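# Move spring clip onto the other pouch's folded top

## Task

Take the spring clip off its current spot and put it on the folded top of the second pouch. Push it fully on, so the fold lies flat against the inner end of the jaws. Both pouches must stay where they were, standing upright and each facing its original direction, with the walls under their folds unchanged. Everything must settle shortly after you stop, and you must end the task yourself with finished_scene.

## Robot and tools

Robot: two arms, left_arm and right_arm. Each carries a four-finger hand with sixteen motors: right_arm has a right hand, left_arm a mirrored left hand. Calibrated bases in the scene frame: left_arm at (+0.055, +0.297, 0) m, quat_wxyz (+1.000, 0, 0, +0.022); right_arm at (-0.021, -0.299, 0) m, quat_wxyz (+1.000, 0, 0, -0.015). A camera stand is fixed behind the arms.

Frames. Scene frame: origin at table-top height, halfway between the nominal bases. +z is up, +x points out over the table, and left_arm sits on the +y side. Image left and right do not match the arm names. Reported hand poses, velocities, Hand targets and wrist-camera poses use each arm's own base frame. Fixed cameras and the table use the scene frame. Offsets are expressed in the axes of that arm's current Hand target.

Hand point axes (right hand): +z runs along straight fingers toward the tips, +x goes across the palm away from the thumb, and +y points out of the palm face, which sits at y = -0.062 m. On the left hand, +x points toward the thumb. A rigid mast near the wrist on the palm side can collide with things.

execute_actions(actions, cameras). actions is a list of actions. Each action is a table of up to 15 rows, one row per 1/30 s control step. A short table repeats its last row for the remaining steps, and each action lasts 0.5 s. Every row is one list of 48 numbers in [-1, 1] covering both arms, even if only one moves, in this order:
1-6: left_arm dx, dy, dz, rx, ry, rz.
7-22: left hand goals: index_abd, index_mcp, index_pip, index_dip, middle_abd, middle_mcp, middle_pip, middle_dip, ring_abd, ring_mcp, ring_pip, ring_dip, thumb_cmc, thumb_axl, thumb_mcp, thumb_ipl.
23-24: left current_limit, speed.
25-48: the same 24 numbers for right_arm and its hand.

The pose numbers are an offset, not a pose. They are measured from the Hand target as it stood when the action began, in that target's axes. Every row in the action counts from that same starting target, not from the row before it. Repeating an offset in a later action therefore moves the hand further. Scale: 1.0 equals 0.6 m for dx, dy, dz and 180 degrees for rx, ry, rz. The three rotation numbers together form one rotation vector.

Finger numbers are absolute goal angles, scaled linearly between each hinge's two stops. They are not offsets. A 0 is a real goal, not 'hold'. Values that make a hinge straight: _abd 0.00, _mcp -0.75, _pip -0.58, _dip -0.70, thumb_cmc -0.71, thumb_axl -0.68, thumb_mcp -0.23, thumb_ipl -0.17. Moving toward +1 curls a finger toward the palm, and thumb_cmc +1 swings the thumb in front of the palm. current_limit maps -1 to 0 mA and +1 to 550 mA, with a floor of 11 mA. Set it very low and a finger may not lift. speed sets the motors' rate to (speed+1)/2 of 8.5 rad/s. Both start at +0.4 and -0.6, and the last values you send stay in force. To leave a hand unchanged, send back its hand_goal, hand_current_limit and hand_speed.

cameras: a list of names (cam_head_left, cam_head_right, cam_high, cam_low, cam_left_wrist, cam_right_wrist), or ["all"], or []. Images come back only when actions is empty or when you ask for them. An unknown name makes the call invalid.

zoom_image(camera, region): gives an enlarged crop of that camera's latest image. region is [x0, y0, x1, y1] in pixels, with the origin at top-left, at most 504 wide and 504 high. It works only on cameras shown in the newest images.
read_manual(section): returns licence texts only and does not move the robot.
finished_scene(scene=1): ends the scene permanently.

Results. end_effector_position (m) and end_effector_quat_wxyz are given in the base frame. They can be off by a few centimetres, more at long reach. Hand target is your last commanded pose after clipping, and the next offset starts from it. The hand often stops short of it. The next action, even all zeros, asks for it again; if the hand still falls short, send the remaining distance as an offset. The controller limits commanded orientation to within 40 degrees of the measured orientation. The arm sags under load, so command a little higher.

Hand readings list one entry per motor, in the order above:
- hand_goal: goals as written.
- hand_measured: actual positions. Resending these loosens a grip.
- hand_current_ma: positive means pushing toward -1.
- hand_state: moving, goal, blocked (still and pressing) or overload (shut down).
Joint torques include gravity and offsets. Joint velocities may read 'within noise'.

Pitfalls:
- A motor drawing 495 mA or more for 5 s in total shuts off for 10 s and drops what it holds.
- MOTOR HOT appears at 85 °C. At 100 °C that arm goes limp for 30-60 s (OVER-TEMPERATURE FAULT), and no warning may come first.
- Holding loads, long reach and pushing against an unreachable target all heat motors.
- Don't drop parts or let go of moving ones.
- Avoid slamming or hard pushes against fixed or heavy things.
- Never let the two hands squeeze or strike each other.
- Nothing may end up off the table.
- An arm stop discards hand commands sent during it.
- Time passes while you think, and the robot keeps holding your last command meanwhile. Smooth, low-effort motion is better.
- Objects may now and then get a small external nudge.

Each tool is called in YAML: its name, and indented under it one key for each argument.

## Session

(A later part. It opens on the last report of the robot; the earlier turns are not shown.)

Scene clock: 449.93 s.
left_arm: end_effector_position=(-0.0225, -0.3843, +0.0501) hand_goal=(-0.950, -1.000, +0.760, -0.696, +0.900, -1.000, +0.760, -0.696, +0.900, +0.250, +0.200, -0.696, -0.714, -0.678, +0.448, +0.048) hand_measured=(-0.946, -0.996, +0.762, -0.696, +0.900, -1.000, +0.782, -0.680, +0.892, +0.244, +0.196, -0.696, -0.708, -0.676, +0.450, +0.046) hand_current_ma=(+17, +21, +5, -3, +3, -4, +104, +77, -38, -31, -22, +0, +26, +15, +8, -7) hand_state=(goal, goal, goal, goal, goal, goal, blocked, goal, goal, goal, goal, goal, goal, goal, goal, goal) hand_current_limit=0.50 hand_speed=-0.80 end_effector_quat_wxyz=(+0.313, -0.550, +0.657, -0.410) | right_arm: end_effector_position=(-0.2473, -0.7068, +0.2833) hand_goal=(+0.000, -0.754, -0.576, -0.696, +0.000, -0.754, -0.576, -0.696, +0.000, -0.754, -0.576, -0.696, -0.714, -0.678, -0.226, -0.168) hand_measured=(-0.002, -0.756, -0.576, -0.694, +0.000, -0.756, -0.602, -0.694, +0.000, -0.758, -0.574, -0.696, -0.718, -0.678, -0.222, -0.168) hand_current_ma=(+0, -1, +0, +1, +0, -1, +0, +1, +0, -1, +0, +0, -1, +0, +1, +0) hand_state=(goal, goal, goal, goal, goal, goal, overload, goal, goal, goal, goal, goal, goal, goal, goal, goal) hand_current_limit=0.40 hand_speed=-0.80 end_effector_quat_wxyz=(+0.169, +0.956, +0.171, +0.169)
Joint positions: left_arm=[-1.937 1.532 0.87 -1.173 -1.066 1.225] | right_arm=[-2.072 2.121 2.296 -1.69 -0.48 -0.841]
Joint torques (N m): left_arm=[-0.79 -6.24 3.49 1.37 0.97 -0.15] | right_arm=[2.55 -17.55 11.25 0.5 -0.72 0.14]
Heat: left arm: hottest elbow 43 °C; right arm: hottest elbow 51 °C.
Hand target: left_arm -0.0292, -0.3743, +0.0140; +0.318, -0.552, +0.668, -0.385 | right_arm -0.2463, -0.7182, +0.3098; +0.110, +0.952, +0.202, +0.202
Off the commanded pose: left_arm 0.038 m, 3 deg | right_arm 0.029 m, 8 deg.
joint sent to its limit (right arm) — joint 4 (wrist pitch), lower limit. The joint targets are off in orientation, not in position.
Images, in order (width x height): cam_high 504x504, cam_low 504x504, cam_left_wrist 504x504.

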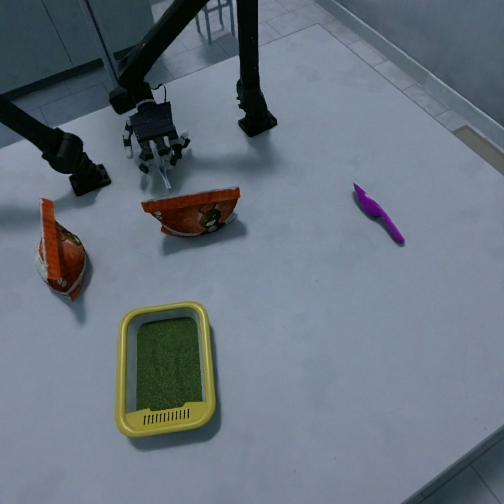

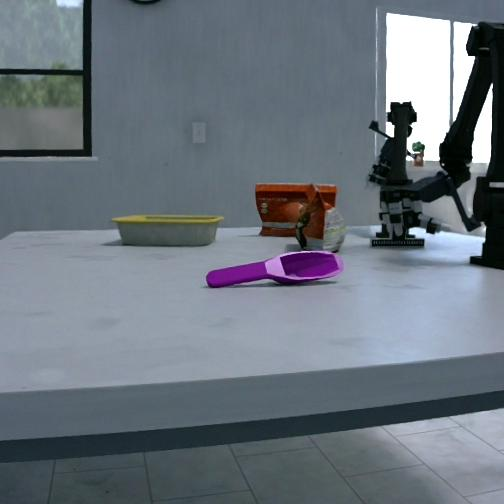

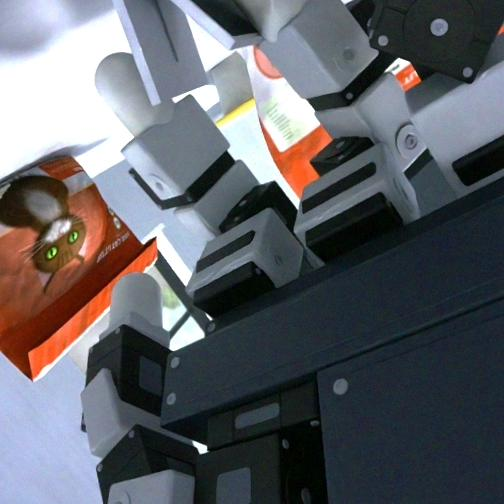

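execute_actions:
  actions:
    - [[0.0131,-0.0144,-0.0108,0,-0.0289,-0.0167,-0.95,-1.0,0.72,-0.696,0.9,-1.0,0.72,-0.696,0.9,0.25,0.2,-0.696,-0.714,-0.678,0.449,0.049,0.5,-0.8,0,0,0,0,0,0,0,-0.754,-0.576,-0.696,0,-0.754,-0.576,-0.696,0,-0.754,-0.576,-0.696,-0.714,-0.678,-0.226,-0.168,0.4,-0.8]]
    - [[0.0131,0,-0.0025,0,-0.0289,-0.0167,-0.95,-1.0,0.72,-0.696,0.9,-1.0,0.72,-0.696,0.9,0.25,0.2,-0.696,-0.714,-0.678,0.449,0.049,0.5,-0.8,0,0,0,0,0,0,0,-0.754,-0.576,-0.696,0,-0.754,-0.576,-0.696,0,-0.754,-0.576,-0.696,-0.714,-0.678,-0.226,-0.168,0.4,-0.8]]
  cameras: ["cam_high","cam_low","cam_left_wrist"]

zoom_image:
  camera: "cam_high"
  region: [130, 120, 200, 190]

zoom_image:
  camera: "cam_left_wrist"
  region: [80, 0, 330, 160]

zoom_image:
  camera: "cam_low"
  region: [350, 170, 450, 260]

Scene clock: 453.90 s.
left_arm: end_effector_position=(-0.0231, -0.3683, +0.0301) hand_goal=(-0.950, -1.000, +0.720, -0.696, +0.900, -1.000, +0.720, -0.696, +0.900, +0.250, +0.200, -0.696, -0.714, -0.678, +0.448, +0.048) hand_measured=(-0.950, -0.992, +0.746, -0.684, +0.906, -1.000, +0.664, -0.712, +0.892, +0.246, +0.196, -0.696, -0.708, -0.674, +0.450, +0.046) hand_current_ma=(+1, +40, +130, +61, +25, -2, -275, -83, -31, -25, -21, +0, +30, +18, +8, -7) hand_state=(goal, goal, blocked, goal, goal, goal, blocked, goal, goal, goal, goal, goal, goal, goal, goal, goal) hand_current_limit=0.50 hand_speed=-0.80 end_effector_quat_wxyz=(-0.374, +0.598, -0.617, +0.350) | right_arm: end_effector_position=(-0.2473, -0.7068, +0.2833) hand_goal=(+0.000, -0.754, -0.576, -0.696, +0.000, -0.754, -0.576, -0.696, +0.000, -0.754, -0.576, -0.696, -0.714, -0.678, -0.226, -0.168) hand_measured=(-0.002, -0.756, -0.576, -0.694, +0.000, -0.756, -0.602, -0.694, +0.000, -0.758, -0.574, -0.696, -0.718, -0.678, -0.222, -0.168) hand_current_ma=(+0, -1, +0, +1, +0, -1, +0, +1, +0, -1, +0, +0, -1, +0, +1, +0) hand_state=(goal, goal, goal, goal, goal, goal, overload, goal, goal, goal, goal, goal, goal, goal, goal, goal) hand_current_limit=0.40 hand_speed=-0.80 end_effector_quat_wxyz=(+0.169, +0.956, +0.171, +0.169)
Joint positions: left_arm=[-1.936 1.68 0.965 -1.461 -0.954 0.916] | right_arm=[-2.072 2.121 2.296 -1.69 -0.48 -0.841]
Joint torques (N m): left_arm=[-0.26 -9.29 8.36 -0.1 0.18 -0.24] | right_arm=[1.79 -17.55 11.29 0.57 -0.73 0.17]
Heat: left arm: hottest elbow 43 °C; right arm: hottest elbow 51 °C.
Hand target: left_arm -0.0339, -0.3894, +0.0254; -0.357, +0.618, -0.606, +0.350 | right_arm -0.2463, -0.7182, +0.3098; +0.110, +0.952, +0.202, +0.202
Off the commanded pose: left_arm 0.024 m, 3 deg | right_arm 0.029 m, 8 deg.
joint sent to its limit (right arm) — joint 4 (wrist pitch), lower limit. The joint targets are off in orientation, not in position.
Images, in order (width x height): cam_high 504x504, cam_low 504x504, cam_left_wrist 504x504.

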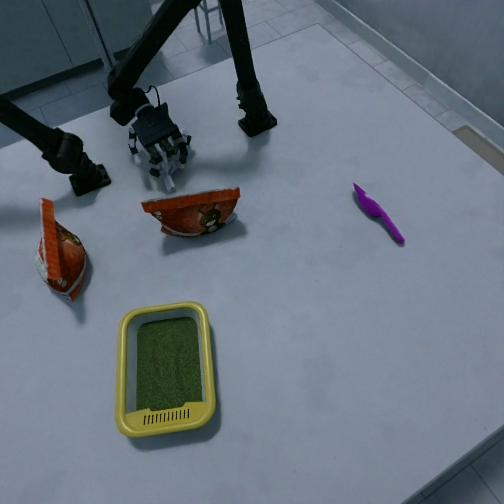

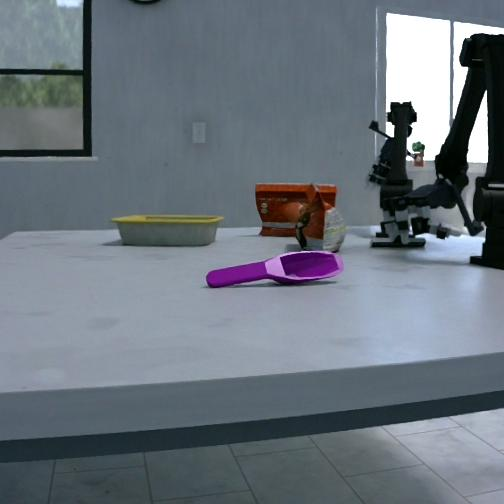

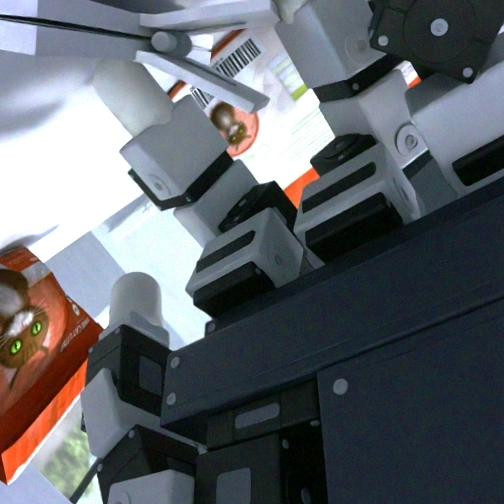

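Scaled by 7.200 from the camera's 504x504 image, which has a finer 720x720 frame.

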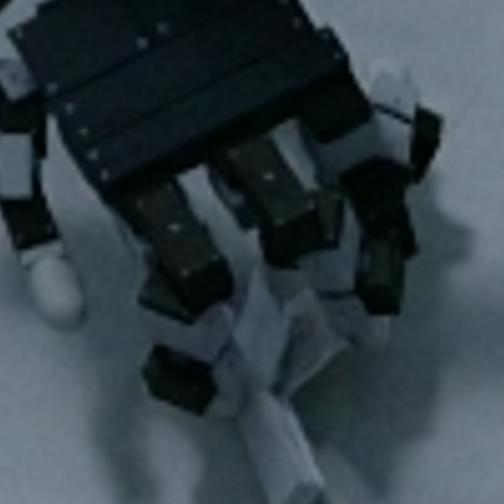

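Scaled by 2.016 from the camera's 504x504 image, which has a finer 720x720 frame.

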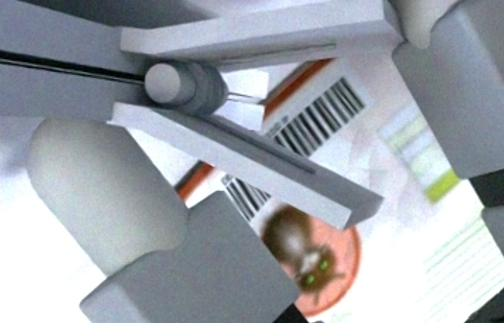

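Scaled by 5.040 from the camera's 504x504 image, which has a finer 720x720 frame.

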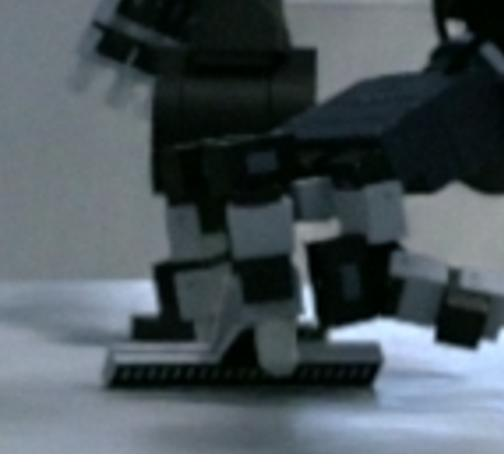

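execute_actions:
  actions:
    - [[0.0167,-0.0217,-0.0125,0,0,0,-0.9,-1.0,0.74,-0.696,0.9,-1.0,0.70,-0.696,0.9,0.25,0.2,-0.696,-0.714,-0.678,0.449,0.049,0.4,-0.8,0,0,0,0,0,0,0,-0.754,-0.576,-0.696,0,-0.754,-0.576,-0.696,0,-0.754,-0.576,-0.696,-0.714,-0.678,-0.226,-0.168,0.4,-0.8]]
  cameras: ["cam_high","cam_low","cam_left_wrist"]

zoom_image:
  camera: "cam_high"
  region: [130, 120, 200, 190]

zoom_image:
  camera: "cam_left_wrist"
  region: [80, 0, 330, 160]

zoom_image:
  camera: "cam_low"
  region: [350, 170, 450, 260]

Scene clock: 456.03 s.
left_arm: end_effector_position=(-0.0300, -0.3809, +0.0337) hand_goal=(-0.900, -1.000, +0.740, -0.696, +0.900, -1.000, +0.700, -0.696, +0.900, +0.250, +0.200, -0.696, -0.714, -0.678, +0.448, +0.048) hand_measured=(-0.904, -0.994, +0.740, -0.696, +0.904, -1.000, +0.684, -0.704, +0.892, +0.246, +0.196, -0.696, -0.708, -0.674, +0.450, +0.046) hand_current_ma=(-15, +27, -3, +4, +19, -1, -82, -42, -31, -25, -21, +0, +30, +18, +8, -7) hand_state=(goal, goal, goal, goal, goal, goal, goal, goal, goal, goal, goal, goal, goal, goal, goal, goal) hand_current_limit=0.40 hand_speed=-0.80 end_effector_quat_wxyz=(-0.369, +0.605, -0.615, +0.346) | right_arm: end_effector_position=(-0.2473, -0.7068, +0.2833) hand_goal=(+0.000, -0.754, -0.576, -0.696, +0.000, -0.754, -0.576, -0.696, +0.000, -0.754, -0.576, -0.696, -0.714, -0.678, -0.226, -0.168) hand_measured=(-0.002, -0.756, -0.576, -0.694, +0.000, -0.756, -0.602, -0.694, +0.000, -0.758, -0.574, -0.696, -0.718, -0.678, -0.222, -0.168) hand_current_ma=(+0, -1, +0, +1, +0, -1, +0, +1, +0, -1, +0, +0, -1, +0, +1, +0) hand_state=(goal, goal, goal, goal, goal, goal, overload, goal, goal, goal, goal, goal, goal, goal, goal, goal) hand_current_limit=0.40 hand_speed=-0.80 end_effector_quat_wxyz=(+0.169, +0.956, +0.171, +0.169)
Joint positions: left_arm=[-1.936 1.697 1.007 -1.475 -0.939 0.915] | right_arm=[-2.072 2.121 2.296 -1.69 -0.48 -0.841]
Joint torques (N m): left_arm=[0.32 -11.22 8.46 -1.06 -0.63 -0.1] | right_arm=[2.32 -17.67 11.22 0.57 -0.74 0.2]
Heat: left arm: hottest elbow 43 °C; right arm: hottest elbow 51 °C.
Hand target: left_arm -0.0336, -0.3994, +0.0403; -0.357, +0.618, -0.606, +0.350 | right_arm -0.2463, -0.7182, +0.3098; +0.110, +0.952, +0.202, +0.202
Off the commanded pose: left_arm 0.020 m, 2 deg | right_arm 0.029 m, 8 deg.
joint sent to its limit (right arm) — joint 4 (wrist pitch), lower limit. The joint targets are off in orientation, not in position.
Images, in order (width x height): cam_high 504x504, cam_low 504x504, cam_left_wrist 504x504.

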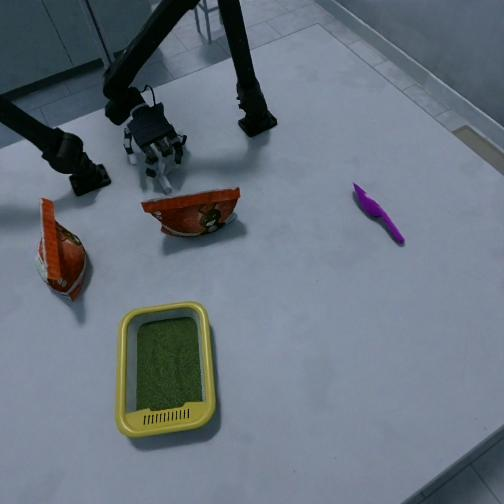

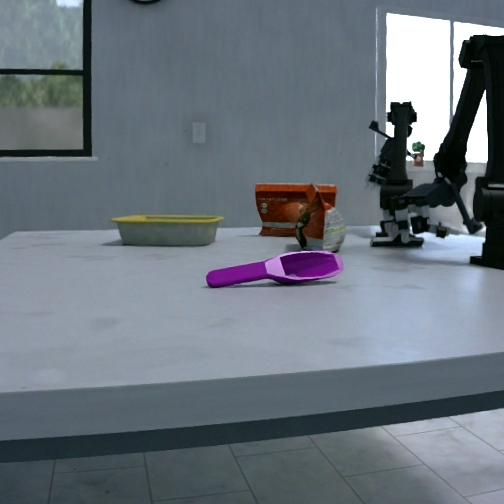

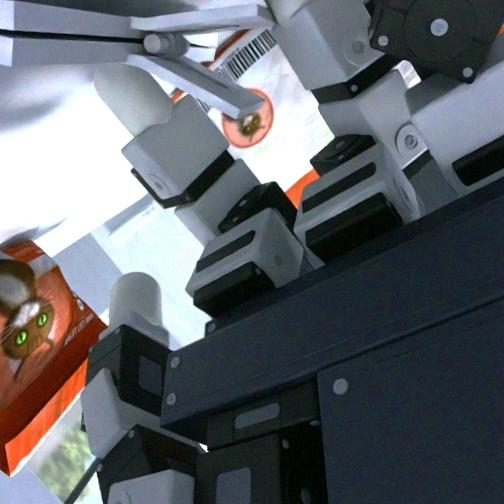

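Scaled by 7.200 from the camera's 504x504 image, which has a finer 720x720 frame.

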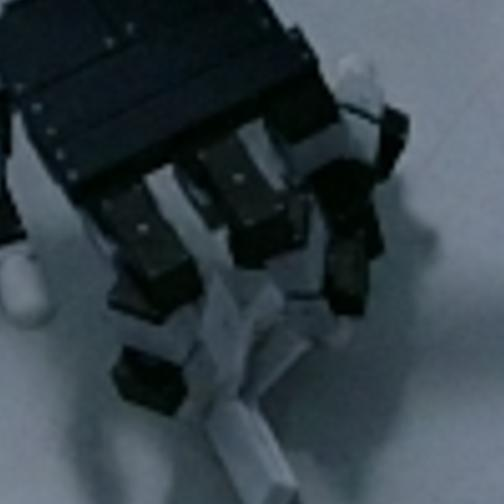

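Scaled by 2.016 from the camera's 504x504 image, which has a finer 720x720 frame.

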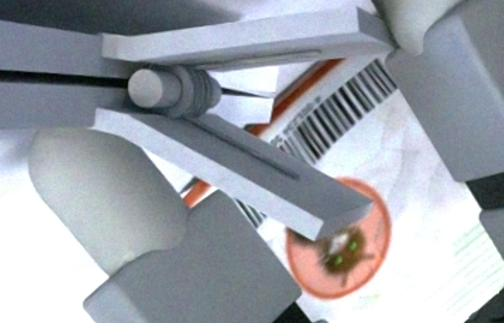

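Scaled by 5.040 from the camera's 504x504 image, which has a finer 720x720 frame.

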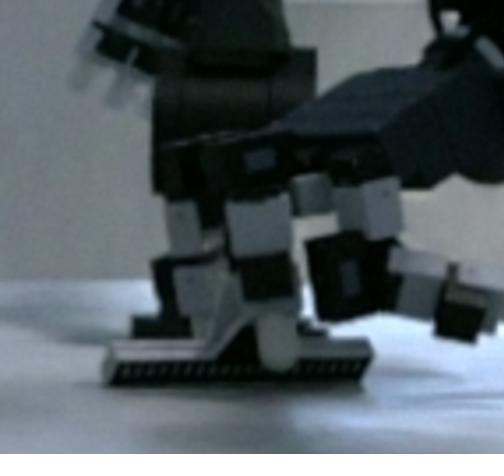

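zoom_image:
  camera: "cam_left_wrist"
  region: [80, 0, 230, 130]

zoom_image:
  camera: "cam_high"
  region: [145, 155, 185, 195]

Scaled by 3.360 from the camera's 504x504 image, which has a finer 720x720 frame.

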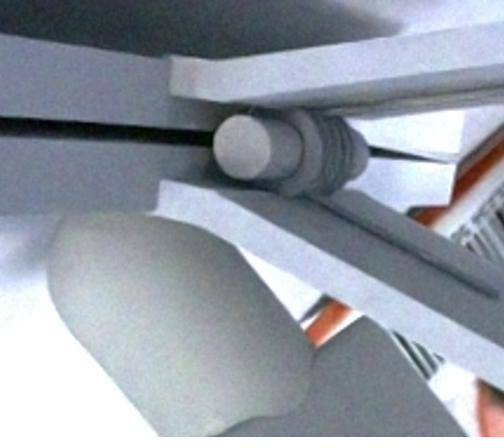

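Scaled by 12.600 from the camera's 504x504 image, which has a finer 720x720 frame.

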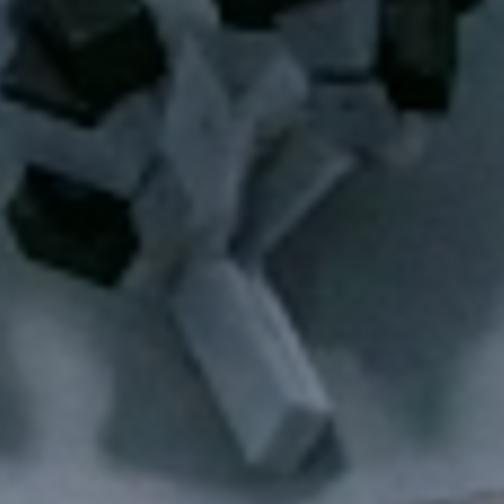

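execute_actions:
  actions:
    - [[0,0,0,0,0,0,-0.9,-1.0,0.45,-0.696,0.55,-1.0,0.70,-0.696,0.95,0.25,0.2,-0.696,-0.3,-0.678,0.1,0.0,0.5,-0.8,0,0,0,0,0,0,0,-0.754,-0.576,-0.696,0,-0.754,-0.576,-0.696,0,-0.754,-0.576,-0.696,-0.714,-0.678,-0.226,-0.168,0.4,-0.8]]
    - [[0,0,0,0,0,0,-0.9,-1.0,0.45,-0.696,0.5,-1.0,0.70,-0.696,0.95,-0.5,0.2,-0.696,0.3,-0.678,-0.226,-0.168,0.5,-0.8,0,0,0,0,0,0,0,-0.754,-0.576,-0.696,0,-0.754,-0.576,-0.696,0,-0.754,-0.576,-0.696,-0.714,-0.678,-0.226,-0.168,0.4,-0.8]]
    - [[0,0,0,0,0,0,-0.9,-1.0,0.45,-0.696,0.5,-1.0,0.70,-0.696,0.95,-0.9,0.2,-0.696,0.571,-0.678,-0.226,-0.168,0.5,-0.8,0,0,0,0,0,0,0,-0.754,-0.576,-0.696,0,-0.754,-0.576,-0.696,0,-0.754,-0.576,-0.696,-0.714,-0.678,-0.226,-0.168,0.4,-0.8]]
  cameras: ["cam_high","cam_low","cam_left_wrist"]

zoom_image:
  camera: "cam_high"
  region: [130, 120, 200, 190]

zoom_image:
  camera: "cam_low"
  region: [350, 170, 450, 260]

Scene clock: 462.53 s.
left_arm: end_effector_position=(-0.0301, -0.3806, +0.0330) hand_goal=(-0.900, -1.000, +0.450, -0.696, +0.500, -1.000, +0.700, -0.696, +0.950, -0.900, +0.200, -0.696, +0.570, -0.678, -0.226, -0.168) hand_measured=(-0.904, -0.994, +0.454, -0.696, +0.508, -0.998, +0.690, -0.702, +0.944, -0.884, +0.198, -0.696, +0.568, -0.676, -0.220, -0.166) hand_current_ma=(-13, +27, +23, +4, +33, +6, -51, -30, -22, +80, -6, +0, -14, +12, +33, +14) hand_state=(goal, goal, goal, goal, goal, goal, goal, goal, goal, goal, goal, goal, goal, goal, goal, goal) hand_current_limit=0.50 hand_speed=-0.80 end_effector_quat_wxyz=(-0.369, +0.605, -0.616, +0.345) | right_arm: end_effector_position=(-0.2473, -0.7068, +0.2833) hand_goal=(+0.000, -0.754, -0.576, -0.696, +0.000, -0.754, -0.576, -0.696, +0.000, -0.754, -0.576, -0.696, -0.714, -0.678, -0.226, -0.168) hand_measured=(-0.002, -0.756, -0.576, -0.694, +0.000, -0.756, -0.602, -0.694, +0.000, -0.758, -0.574, -0.696, -0.718, -0.678, -0.222, -0.168) hand_current_ma=(+0, -1, +0, +1, +0, -1, +0, +1, +0, -1, +0, +0, -1, +0, +1, +0) hand_state=(goal, goal, goal, goal, goal, goal, overload, goal, goal, goal, goal, goal, goal, goal, goal, goal) hand_current_limit=0.40 hand_speed=-0.80 end_effector_quat_wxyz=(+0.169, +0.956, +0.171, +0.169)
Joint positions: left_arm=[-1.936 1.698 1.007 -1.475 -0.938 0.915] | right_arm=[-2.072 2.121 2.296 -1.69 -0.48 -0.841]
Joint torques (N m): left_arm=[0.26 -11.4 8.4 -1.07 -0.7 -0.09] | right_arm=[1.55 -17.96 11.29 0.65 -0.72 0.16]
Heat: left arm: hottest elbow 44 °C; right arm: hottest elbow 52 °C.
Hand target: left_arm -0.0336, -0.3994, +0.0403; -0.357, +0.618, -0.606, +0.350 | right_arm -0.2463, -0.7182, +0.3098; +0.110, +0.952, +0.202, +0.202
Off the commanded pose: left_arm 0.020 m, 2 deg | right_arm 0.029 m, 8 deg.
joint sent to its limit (right arm) — joint 4 (wrist pitch), lower limit. The joint targets are off in orientation, not in position.
Images, in order (width x height): cam_high 504x504, cam_low 504x504, cam_left_wrist 504x504.

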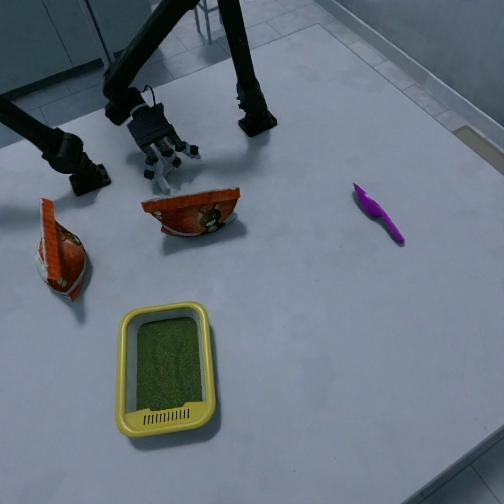

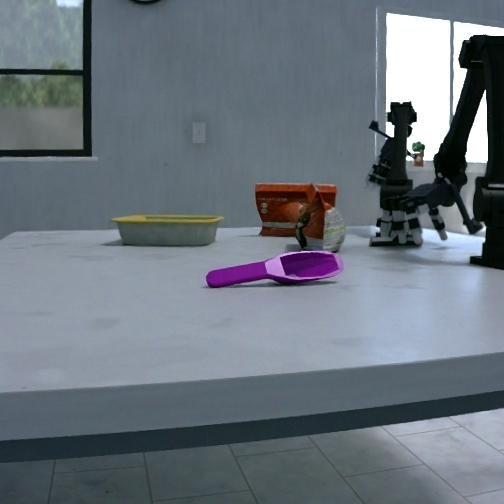

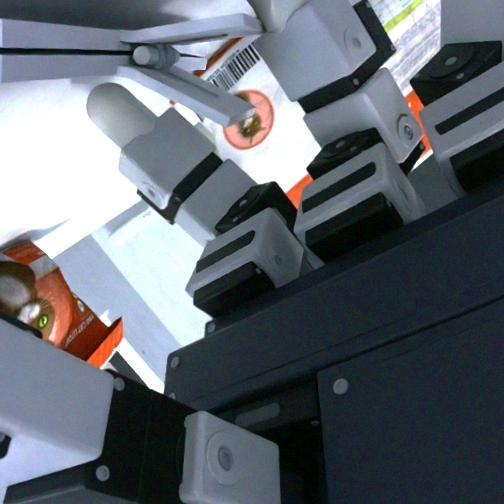

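Scaled by 7.200 from the camera's 504x504 image, which has a finer 720x720 frame.

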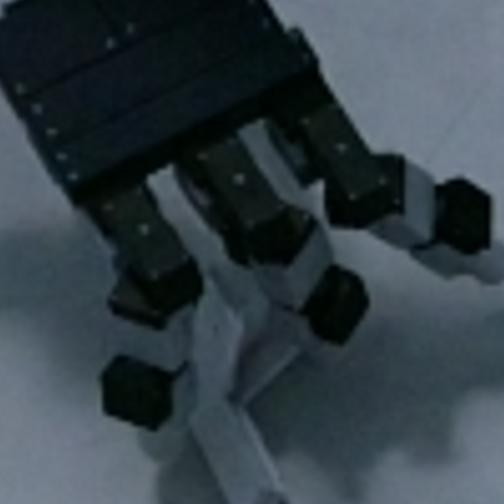

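Scaled by 5.040 from the camera's 504x504 image, which has a finer 720x720 frame.

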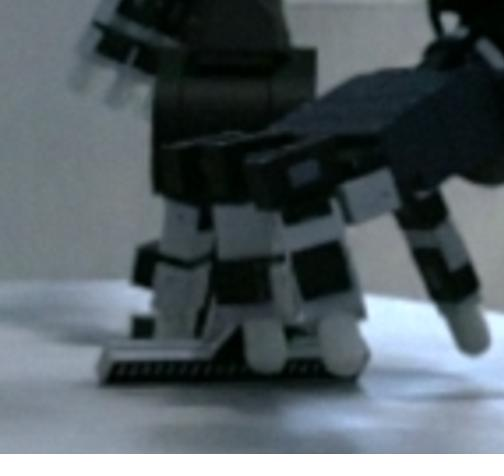

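execute_actions:
  actions:
    - [[0,0,0,0,0,0,-0.9,-0.82,0.50,-0.696,0.5,-1.0,0.72,-0.696,0.95,-0.9,0.2,-0.696,0.571,-0.678,-0.226,-0.168,0.3,-0.8,0,0,0,0,0,0,0,-0.754,-0.576,-0.696,0,-0.754,-0.576,-0.696,0,-0.754,-0.576,-0.696,-0.714,-0.678,-0.226,-0.168,0.4,-0.8]]
    - [[0,0,0,0,0,0,-0.6,-0.82,0.57,-0.696,0.5,-1.0,0.72,-0.696,0.95,-0.9,0.2,-0.696,0.571,-0.678,-0.226,-0.168,0.1,-0.8,0,0,0,0,0,0,0,-0.754,-0.576,-0.696,0,-0.754,-0.576,-0.696,0,-0.754,-0.576,-0.696,-0.714,-0.678,-0.226,-0.168,0.4,-0.8]]
    - [[0,0,0,0,0,0,-0.3,-0.82,0.57,-0.696,0.45,-1.0,0.72,-0.696,0.95,-0.9,0.2,-0.696,0.571,-0.678,-0.226,-0.168,0.0,-0.8,0,0,0,0,0,0,0,-0.754,-0.576,-0.696,0,-0.754,-0.576,-0.696,0,-0.754,-0.576,-0.696,-0.714,-0.678,-0.226,-0.168,0.4,-0.8]]
  cameras: ["cam_high","cam_low","cam_left_wrist"]

zoom_image:
  camera: "cam_high"
  region: [130, 120, 200, 190]

zoom_image:
  camera: "cam_low"
  region: [350, 170, 450, 260]

zoom_image:
  camera: "cam_left_wrist"
  region: [0, 0, 300, 180]

Scene clock: 464.87 s.
left_arm: end_effector_position=(-0.0310, -0.3830, +0.0343) hand_goal=(-0.300, -0.820, +0.570, -0.696, +0.450, -1.000, +0.720, -0.696, +0.950, -0.900, +0.200, -0.696, +0.570, -0.678, -0.226, -0.168) hand_measured=(-0.664, -0.798, +0.532, -0.712, +0.488, -1.000, +0.692, -0.704, +0.944, -0.884, +0.198, -0.696, +0.568, -0.676, -0.220, -0.166) hand_current_ma=(-275, +115, -186, -74, +165, +0, -142, -37, -22, +79, -5, +0, -13, +12, +33, +14) hand_state=(blocked, blocked, blocked, goal, blocked, goal, blocked, goal, goal, goal, goal, goal, goal, goal, goal, goal) hand_current_limit=0.00 hand_speed=-0.80 end_effector_quat_wxyz=(-0.367, +0.606, -0.615, +0.346) | right_arm: end_effector_position=(-0.2473, -0.7068, +0.2833) hand_goal=(+0.000, -0.754, -0.576, -0.696, +0.000, -0.754, -0.576, -0.696, +0.000, -0.754, -0.576, -0.696, -0.714, -0.678, -0.226, -0.168) hand_measured=(-0.002, -0.756, -0.576, -0.694, +0.000, -0.756, -0.602, -0.694, +0.000, -0.758, -0.574, -0.696, -0.718, -0.678, -0.222, -0.168) hand_current_ma=(+0, -1, +0, +1, +0, -1, +0, +1, +0, -1, +0, +0, -1, +0, +1, +0) hand_state=(goal, goal, goal, goal, goal, goal, overload, goal, goal, goal, goal, goal, goal, goal, goal, goal) hand_current_limit=0.40 hand_speed=-0.80 end_effector_quat_wxyz=(+0.169, +0.956, +0.171, +0.169)
Joint positions: left_arm=[-1.936 1.698 1.013 -1.475 -0.938 0.914] | right_arm=[-2.072 2.121 2.296 -1.69 -0.48 -0.841]
Joint torques (N m): left_arm=[0.21 -11.52 8.05 -1.03 -0.69 -0.07] | right_arm=[1.73 -17.44 11.38 0.55 -0.79 0.12]
Heat: left arm: hottest elbow 44 °C; right arm: hottest elbow 52 °C.
Hand target: left_arm -0.0336, -0.3994, +0.0404; -0.357, +0.618, -0.606, +0.350 | right_arm -0.2463, -0.7182, +0.3098; +0.110, +0.952, +0.202, +0.202
Off the commanded pose: left_arm 0.018 m, 2 deg | right_arm 0.029 m, 8 deg.
joint sent to its limit (right arm) — joint 4 (wrist pitch), lower limit. The joint targets are off in orientation, not in position.
Images, in order (width x height): cam_high 504x504, cam_low 504x504, cam_left_wrist 504x504.

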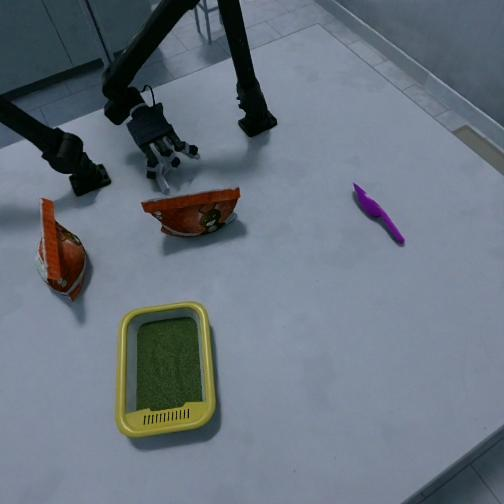

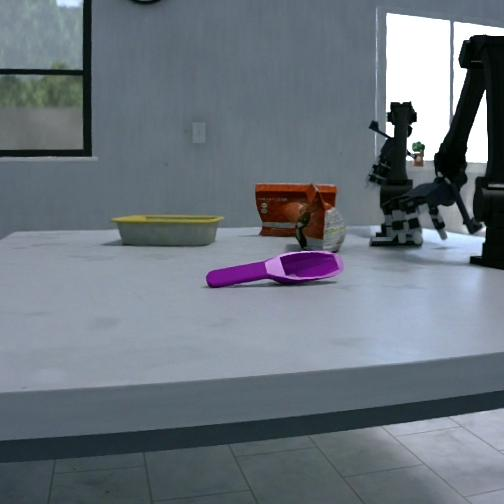

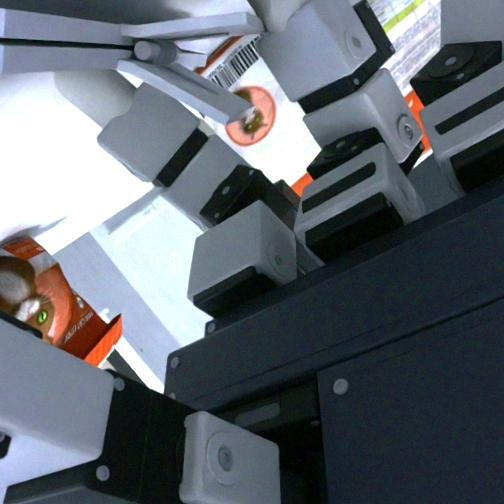

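Scaled by 7.200 from the camera's 504x504 image, which has a finer 720x720 frame.

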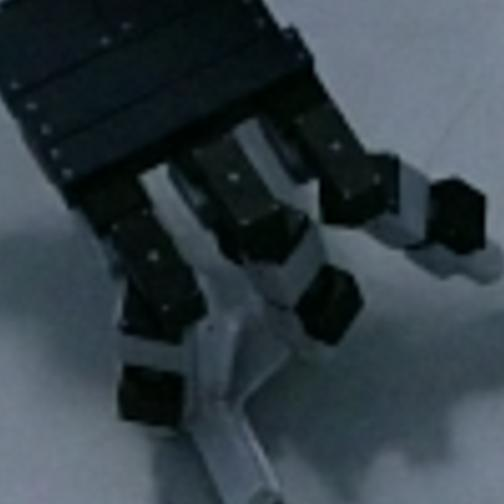

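Scaled by 5.040 from the camera's 504x504 image, which has a finer 720x720 frame.

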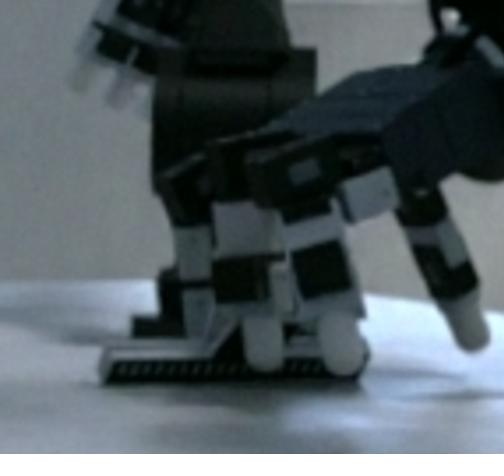

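Scaled by 1.680 from the camera's 504x504 image, which has a finer 720x720 frame.

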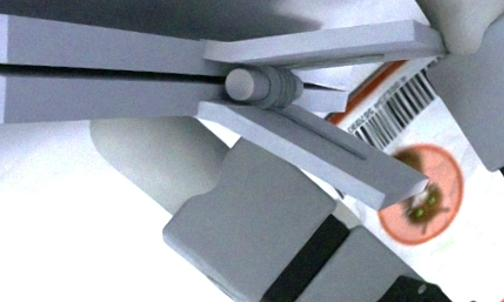

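execute_actions:
  actions:
    - [[0,0,0,0,0,0,-0.3,-0.82,0.57,-0.696,0.25,-1.0,0.72,-0.696,0.95,-0.9,0.2,-0.696,0.571,-0.678,-0.226,-0.168,0.2,-0.8,0,0,0,0,0,0,0,-0.754,-0.576,-0.696,0,-0.754,-0.576,-0.696,0,-0.754,-0.576,-0.696,-0.714,-0.678,-0.226,-0.168,0.4,-0.8]]
    - [[0,0,0,0,0,0,-0.3,-0.82,0.57,-0.696,0.25,-1.0,0.72,-0.696,0.95,-0.9,0.2,-0.696,0.571,-0.678,-0.226,-0.168,0.3,-0.8,0,0,0,0,0,0,0,-0.754,-0.576,-0.696,0,-0.754,-0.576,-0.696,0,-0.754,-0.576,-0.696,-0.714,-0.678,-0.226,-0.168,0.4,-0.8]]
  cameras: ["cam_high","cam_low","cam_left_wrist"]

zoom_image:
  camera: "cam_high"
  region: [130, 120, 200, 190]

zoom_image:
  camera: "cam_low"
  region: [350, 170, 450, 260]

zoom_image:
  camera: "cam_left_wrist"
  region: [0, 0, 300, 180]

Scene clock: 467.37 s.
left_arm: end_effector_position=(-0.0304, -0.3816, +0.0348) hand_goal=(-0.300, -0.820, +0.570, -0.696, +0.250, -1.000, +0.720, -0.696, +0.950, -0.900, +0.200, -0.696, +0.570, -0.678, -0.226, -0.168) hand_measured=(-0.658, -0.786, +0.514, -0.718, +0.316, -1.000, +0.688, -0.704, +0.944, -0.884, +0.198, -0.696, +0.568, -0.676, -0.220, -0.166) hand_current_ma=(-358, +182, -276, -112, +283, -1, -161, -41, -22, +79, -5, +0, -13, +12, +33, +14) hand_state=(blocked, blocked, blocked, blocked, blocked, goal, blocked, goal, goal, goal, goal, goal, goal, goal, goal, goal) hand_current_limit=0.30 hand_speed=-0.80 end_effector_quat_wxyz=(-0.370, +0.605, -0.615, +0.345) | right_arm: end_effector_position=(-0.2473, -0.7068, +0.2833) hand_goal=(+0.000, -0.754, -0.576, -0.696, +0.000, -0.754, -0.576, -0.696, +0.000, -0.754, -0.576, -0.696, -0.714, -0.678, -0.226, -0.168) hand_measured=(-0.002, -0.756, -0.576, -0.694, +0.000, -0.756, -0.602, -0.694, +0.000, -0.758, -0.574, -0.696, -0.718, -0.678, -0.222, -0.168) hand_current_ma=(+0, -1, +0, +1, +0, -1, +0, +1, +0, -1, +0, +0, -1, +0, +1, +0) hand_state=(goal, goal, goal, goal, goal, goal, overload, goal, goal, goal, goal, goal, goal, goal, goal, goal) hand_current_limit=0.40 hand_speed=-0.80 end_effector_quat_wxyz=(+0.169, +0.956, +0.171, +0.169)
Joint positions: left_arm=[-1.936 1.698 1.013 -1.483 -0.938 0.913] | right_arm=[-2.072 2.121 2.296 -1.69 -0.48 -0.841]
Joint torques (N m): left_arm=[0.32 -11.46 8.08 -0.8 -0.69 -0.07] | right_arm=[2.32 -17.44 11.32 0.57 -0.72 0.16]
Heat: left arm: hottest elbow 44 °C; right arm: hottest elbow 52 °C.
Hand target: left_arm -0.0336, -0.3994, +0.0404; -0.357, +0.618, -0.606, +0.350 | right_arm -0.2463, -0.7182, +0.3098; +0.110, +0.952, +0.202, +0.202
Off the commanded pose: left_arm 0.019 m, 2 deg | right_arm 0.029 m, 8 deg.
joint sent to its limit (right arm) — joint 4 (wrist pitch), lower limit. The joint targets are off in orientation, not in position.
Images, in order (width x height): cam_high 504x504, cam_low 504x504, cam_left_wrist 504x504.

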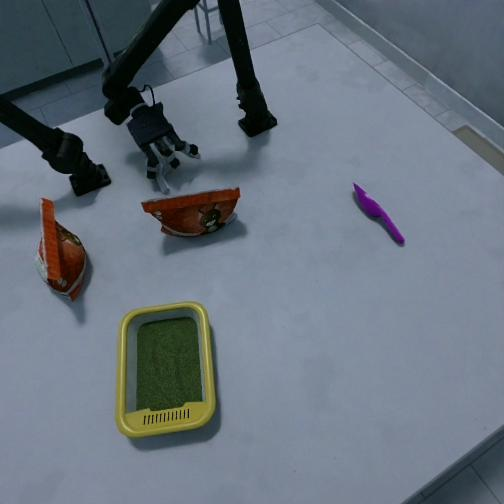

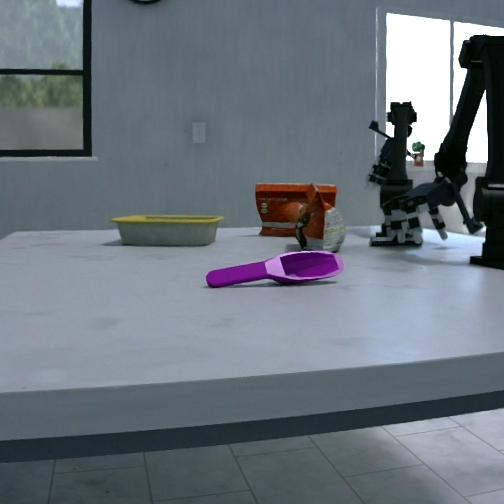

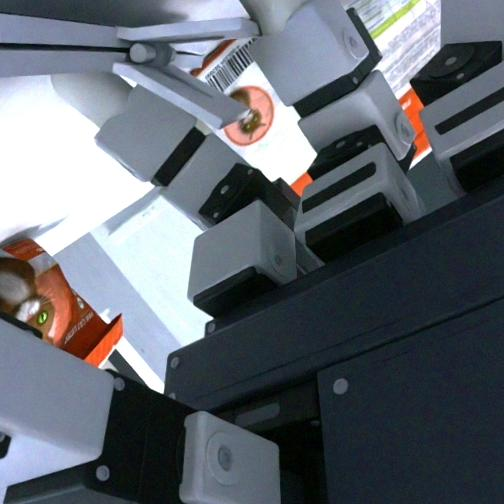

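Scaled by 7.200 from the camera's 504x504 image, which has a finer 720x720 frame.

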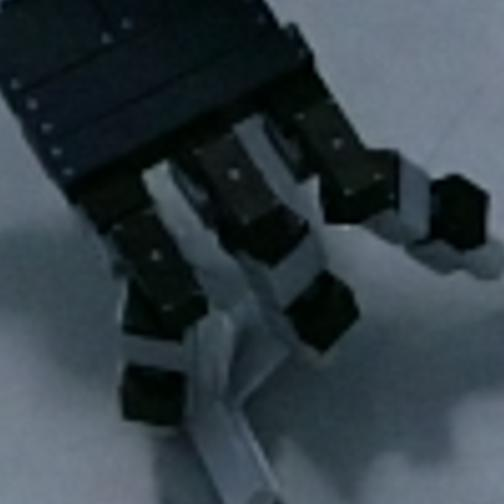

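Scaled by 5.040 from the camera's 504x504 image, which has a finer 720x720 frame.

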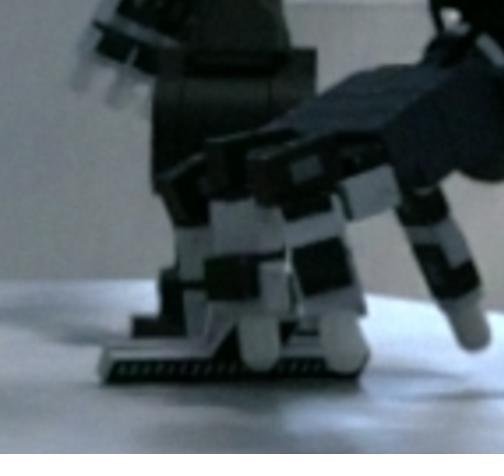

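Scaled by 1.680 from the camera's 504x504 image, which has a finer 720x720 frame.

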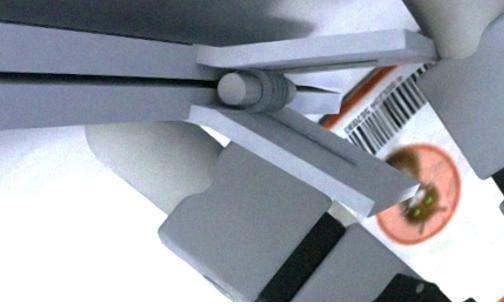

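execute_actions:
  actions:
    - [[0,-0.0289,-0.0167,0,0,0,-0.3,-0.82,0.57,-0.696,0.25,-1.0,0.72,-0.696,0.95,-0.9,0.2,-0.696,0.571,-0.678,-0.226,-0.168,0.4,-0.8,0,0,0,0,0,0,0,-0.754,-0.576,-0.696,0,-0.754,-0.576,-0.696,0,-0.754,-0.576,-0.696,-0.714,-0.678,-0.226,-0.168,0.4,-0.8]]
    - [[0,-0.0289,-0.0167,0,0,0,-0.3,-0.82,0.57,-0.696,0.25,-1.0,0.72,-0.696,0.95,-0.9,0.2,-0.696,0.571,-0.678,-0.226,-0.168,0.4,-0.8,0,0,0,0,0,0,0,-0.754,-0.576,-0.696,0,-0.754,-0.576,-0.696,0,-0.754,-0.576,-0.696,-0.714,-0.678,-0.226,-0.168,0.4,-0.8]]
  cameras: ["cam_high","cam_low","cam_left_wrist"]

zoom_image:
  camera: "cam_low"
  region: [350, 170, 450, 260]

zoom_image:
  camera: "cam_left_wrist"
  region: [0, 0, 300, 180]

Scene clock: 468.97 s.
left_arm: end_effector_position=(-0.0310, -0.3829, +0.0642) hand_goal=(-0.300, -0.820, +0.570, -0.696, +0.250, -1.000, +0.720, -0.696, +0.950, -0.900, +0.200, -0.696, +0.570, -0.678, -0.226, -0.168) hand_measured=(-0.658, -0.774, +0.512, -0.720, +0.296, -1.000, +0.686, -0.704, +0.944, -0.884, +0.198, -0.696, +0.568, -0.676, -0.220, -0.166) hand_current_ma=(-385, +245, -285, -117, +195, -1, -166, -44, -22, +79, -5, +0, -12, +12, +32, +14) hand_state=(blocked, blocked, blocked, blocked, blocked, goal, blocked, goal, goal, goal, goal, goal, goal, goal, goal, goal) hand_current_limit=0.40 hand_speed=-0.80 end_effector_quat_wxyz=(-0.372, +0.604, -0.616, +0.343) | right_arm: end_effector_position=(-0.2473, -0.7068, +0.2833) hand_goal=(+0.000, -0.754, -0.576, -0.696, +0.000, -0.754, -0.576, -0.696, +0.000, -0.754, -0.576, -0.696, -0.714, -0.678, -0.226, -0.168) hand_measured=(-0.002, -0.756, -0.576, -0.694, +0.000, -0.756, -0.602, -0.694, +0.000, -0.758, -0.574, -0.696, -0.718, -0.678, -0.222, -0.168) hand_current_ma=(+0, -1, +0, +1, +0, -1, +0, +1, +0, -1, +0, +0, -1, +0, +1, +0) hand_state=(goal, goal, goal, goal, goal, goal, overload, goal, goal, goal, goal, goal, goal, goal, goal, goal) hand_current_limit=0.40 hand_speed=-0.80 end_effector_quat_wxyz=(+0.169, +0.956, +0.171, +0.169)
Joint positions: left_arm=[-1.936 1.657 1.052 -1.571 -0.937 0.913] | right_arm=[-2.072 2.121 2.296 -1.69 -0.48 -0.841]
Joint torques (N m): left_arm=[0.32 -12.86 8.73 -1.63 -0.71 -0.06] | right_arm=[1.44 -17.61 11.33 0.55 -0.75 0.14]
Heat: left arm: hottest elbow 44 °C; right arm: hottest elbow 52 °C.
Hand target: left_arm -0.0337, -0.3995, +0.0805; -0.357, +0.619, -0.606, +0.350 | right_arm -0.2463, -0.7182, +0.3098; +0.110, +0.952, +0.202, +0.202
Off the commanded pose: left_arm 0.023 m, 3 deg | right_arm 0.029 m, 8 deg.
joint sent to its limit (right arm) — joint 4 (wrist pitch), lower limit. The joint targets are off in orientation, not in position.
Images, in order (width x height): cam_high 504x504, cam_low 504x504, cam_left_wrist 504x504.

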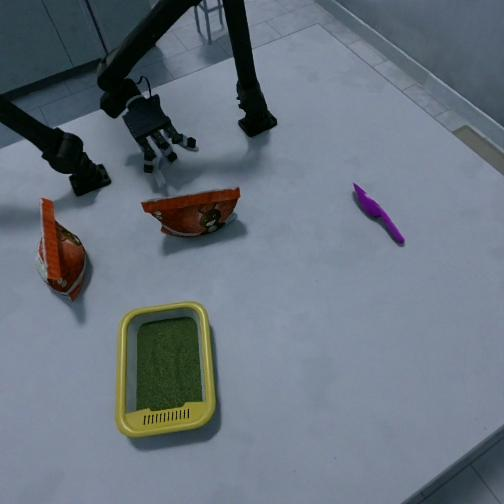

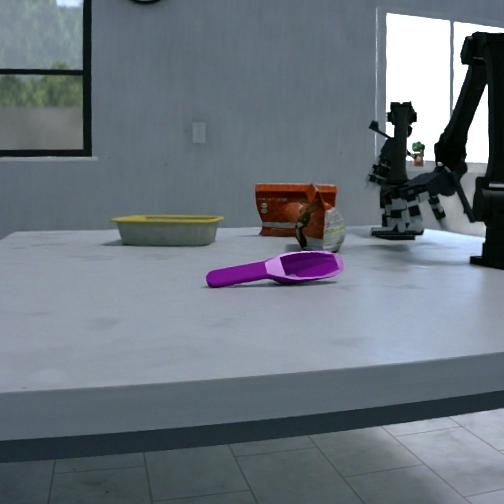

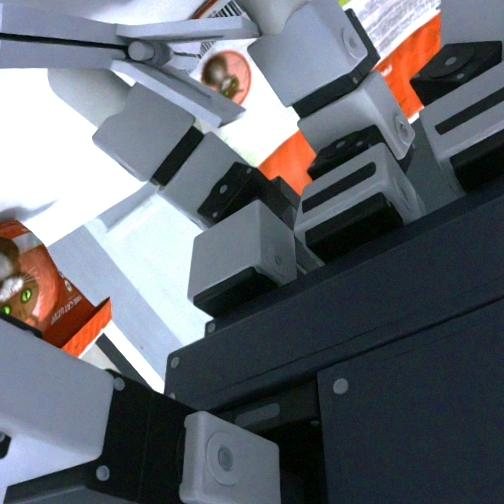

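Scaled by 5.040 from the camera's 504x504 image, which has a finer 720x720 frame.

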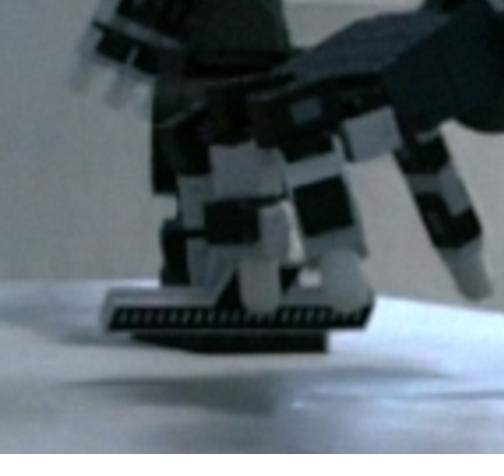

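Scaled by 1.680 from the camera's 504x504 image, which has a finer 720x720 frame.

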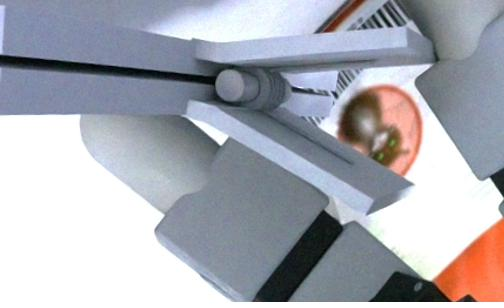

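execute_actions:
  actions:
    - [[0,-0.0144,-0.0083,0,0.0064,0.1,-0.3,-0.82,0.57,-0.696,0.25,-1.0,0.72,-0.696,0.95,-0.9,0.2,-0.696,0.571,-0.678,-0.226,-0.168,0.4,-0.8,0,0,0,0,0,0,0,-0.754,-0.576,-0.696,0,-0.754,-0.576,-0.696,0,-0.754,-0.576,-0.696,-0.714,-0.678,-0.226,-0.168,0.4,-0.8]]
    - [[0,-0.0144,-0.0083,0.0144,0.0047,0.0990,-0.3,-0.82,0.57,-0.696,0.25,-1.0,0.72,-0.696,0.95,-0.9,0.2,-0.696,0.571,-0.678,-0.226,-0.168,0.4,-0.8,0,0,0,0,0,0,0,-0.754,-0.576,-0.696,0,-0.754,-0.576,-0.696,0,-0.754,-0.576,-0.696,-0.714,-0.678,-0.226,-0.168,0.4,-0.8]]
  cameras: ["cam_high","cam_low","cam_left_wrist"]

zoom_image:
  camera: "cam_low"
  region: [350, 150, 450, 240]

zoom_image:
  camera: "cam_left_wrist"
  region: [0, 0, 300, 180]

Scene clock: 471.07 s.
left_arm: end_effector_position=(-0.0321, -0.3851, +0.0892) hand_goal=(-0.300, -0.820, +0.570, -0.696, +0.250, -1.000, +0.720, -0.696, +0.950, -0.900, +0.200, -0.696, +0.570, -0.678, -0.226, -0.168) hand_measured=(-0.658, -0.774, +0.512, -0.720, +0.294, -1.000, +0.686, -0.704, +0.944, -0.886, +0.200, -0.696, +0.568, -0.676, -0.222, -0.166) hand_current_ma=(-385, +247, -285, -117, +187, -1, -166, -44, -21, +69, -3, +0, -12, +12, +30, +14) hand_state=(blocked, blocked, blocked, blocked, blocked, goal, blocked, goal, goal, goal, goal, goal, goal, goal, goal, goal) hand_current_limit=0.40 hand_speed=-0.80 end_effector_quat_wxyz=(+0.464, -0.374, +0.766, -0.242) | right_arm: end_effector_position=(-0.2473, -0.7068, +0.2833) hand_goal=(+0.000, -0.754, -0.576, -0.696, +0.000, -0.754, -0.576, -0.696, +0.000, -0.754, -0.576, -0.696, -0.714, -0.678, -0.226, -0.168) hand_measured=(-0.002, -0.756, -0.576, -0.694, +0.000, -0.756, -0.602, -0.694, +0.000, -0.758, -0.574, -0.696, -0.718, -0.678, -0.222, -0.168) hand_current_ma=(+0, -1, +0, +1, +0, -1, +0, +1, +0, -1, +0, +0, -1, +0, +1, +0) hand_state=(goal, goal, goal, goal, goal, goal, overload, goal, goal, goal, goal, goal, goal, goal, goal, goal) hand_current_limit=0.40 hand_speed=-0.80 end_effector_quat_wxyz=(+0.169, +0.956, +0.171, +0.169)
Joint positions: left_arm=[-1.918 1.73 1.209 -1.608 -1.008 1.571] | right_arm=[-2.072 2.121 2.296 -1.69 -0.48 -0.841]
Joint torques (N m): left_arm=[0.67 -14.04 8.95 -0.5 -0.74 0.3] | right_arm=[1.79 -17.73 11.29 0.66 -0.74 0.14]
Heat: left arm: hottest elbow 44 °C; right arm: hottest elbow 52 °C.
Hand target: left_arm -0.0338, -0.4020, +0.1001; +0.448, -0.387, +0.766, -0.250 | right_arm -0.2463, -0.7182, +0.3098; +0.110, +0.952, +0.202, +0.202
Off the commanded pose: left_arm 0.020 m, 2 deg | right_arm 0.029 m, 8 deg.
joint sent to its limit (right arm) — joint 4 (wrist pitch), lower limit. The joint targets are off in orientation, not in position.
Images, in order (width x height): cam_high 504x504, cam_low 504x504, cam_left_wrist 504x504.

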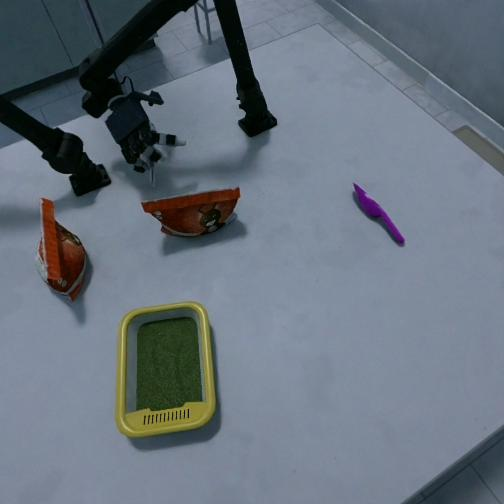

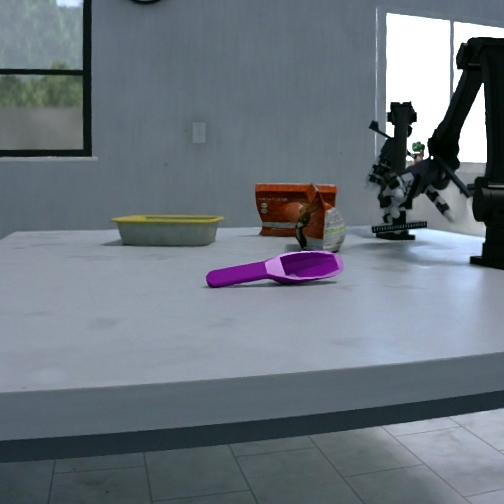

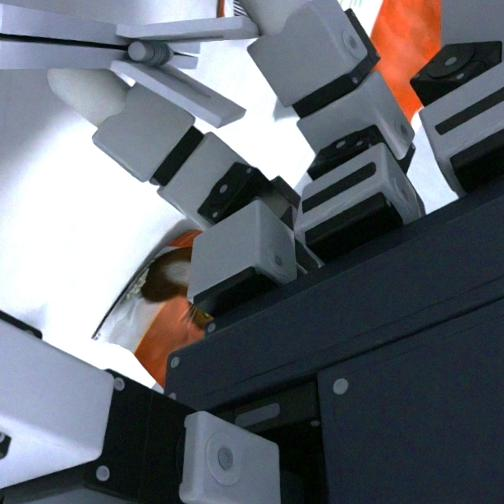

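Scaled by 5.040 from the camera's 504x504 image, which has a finer 720x720 frame.

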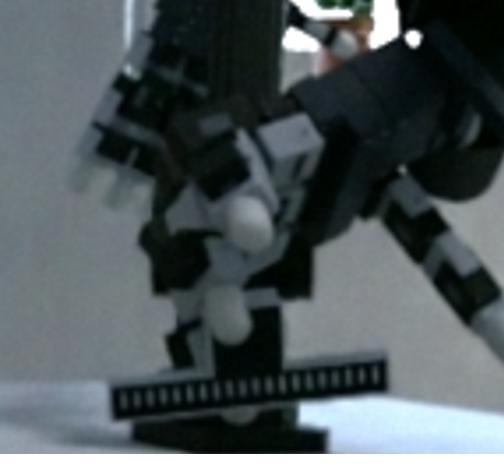

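Scaled by 1.680 from the camera's 504x504 image, which has a finer 720x720 frame.

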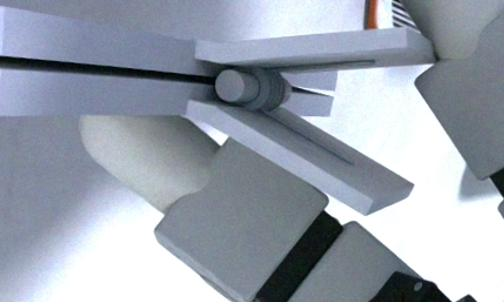

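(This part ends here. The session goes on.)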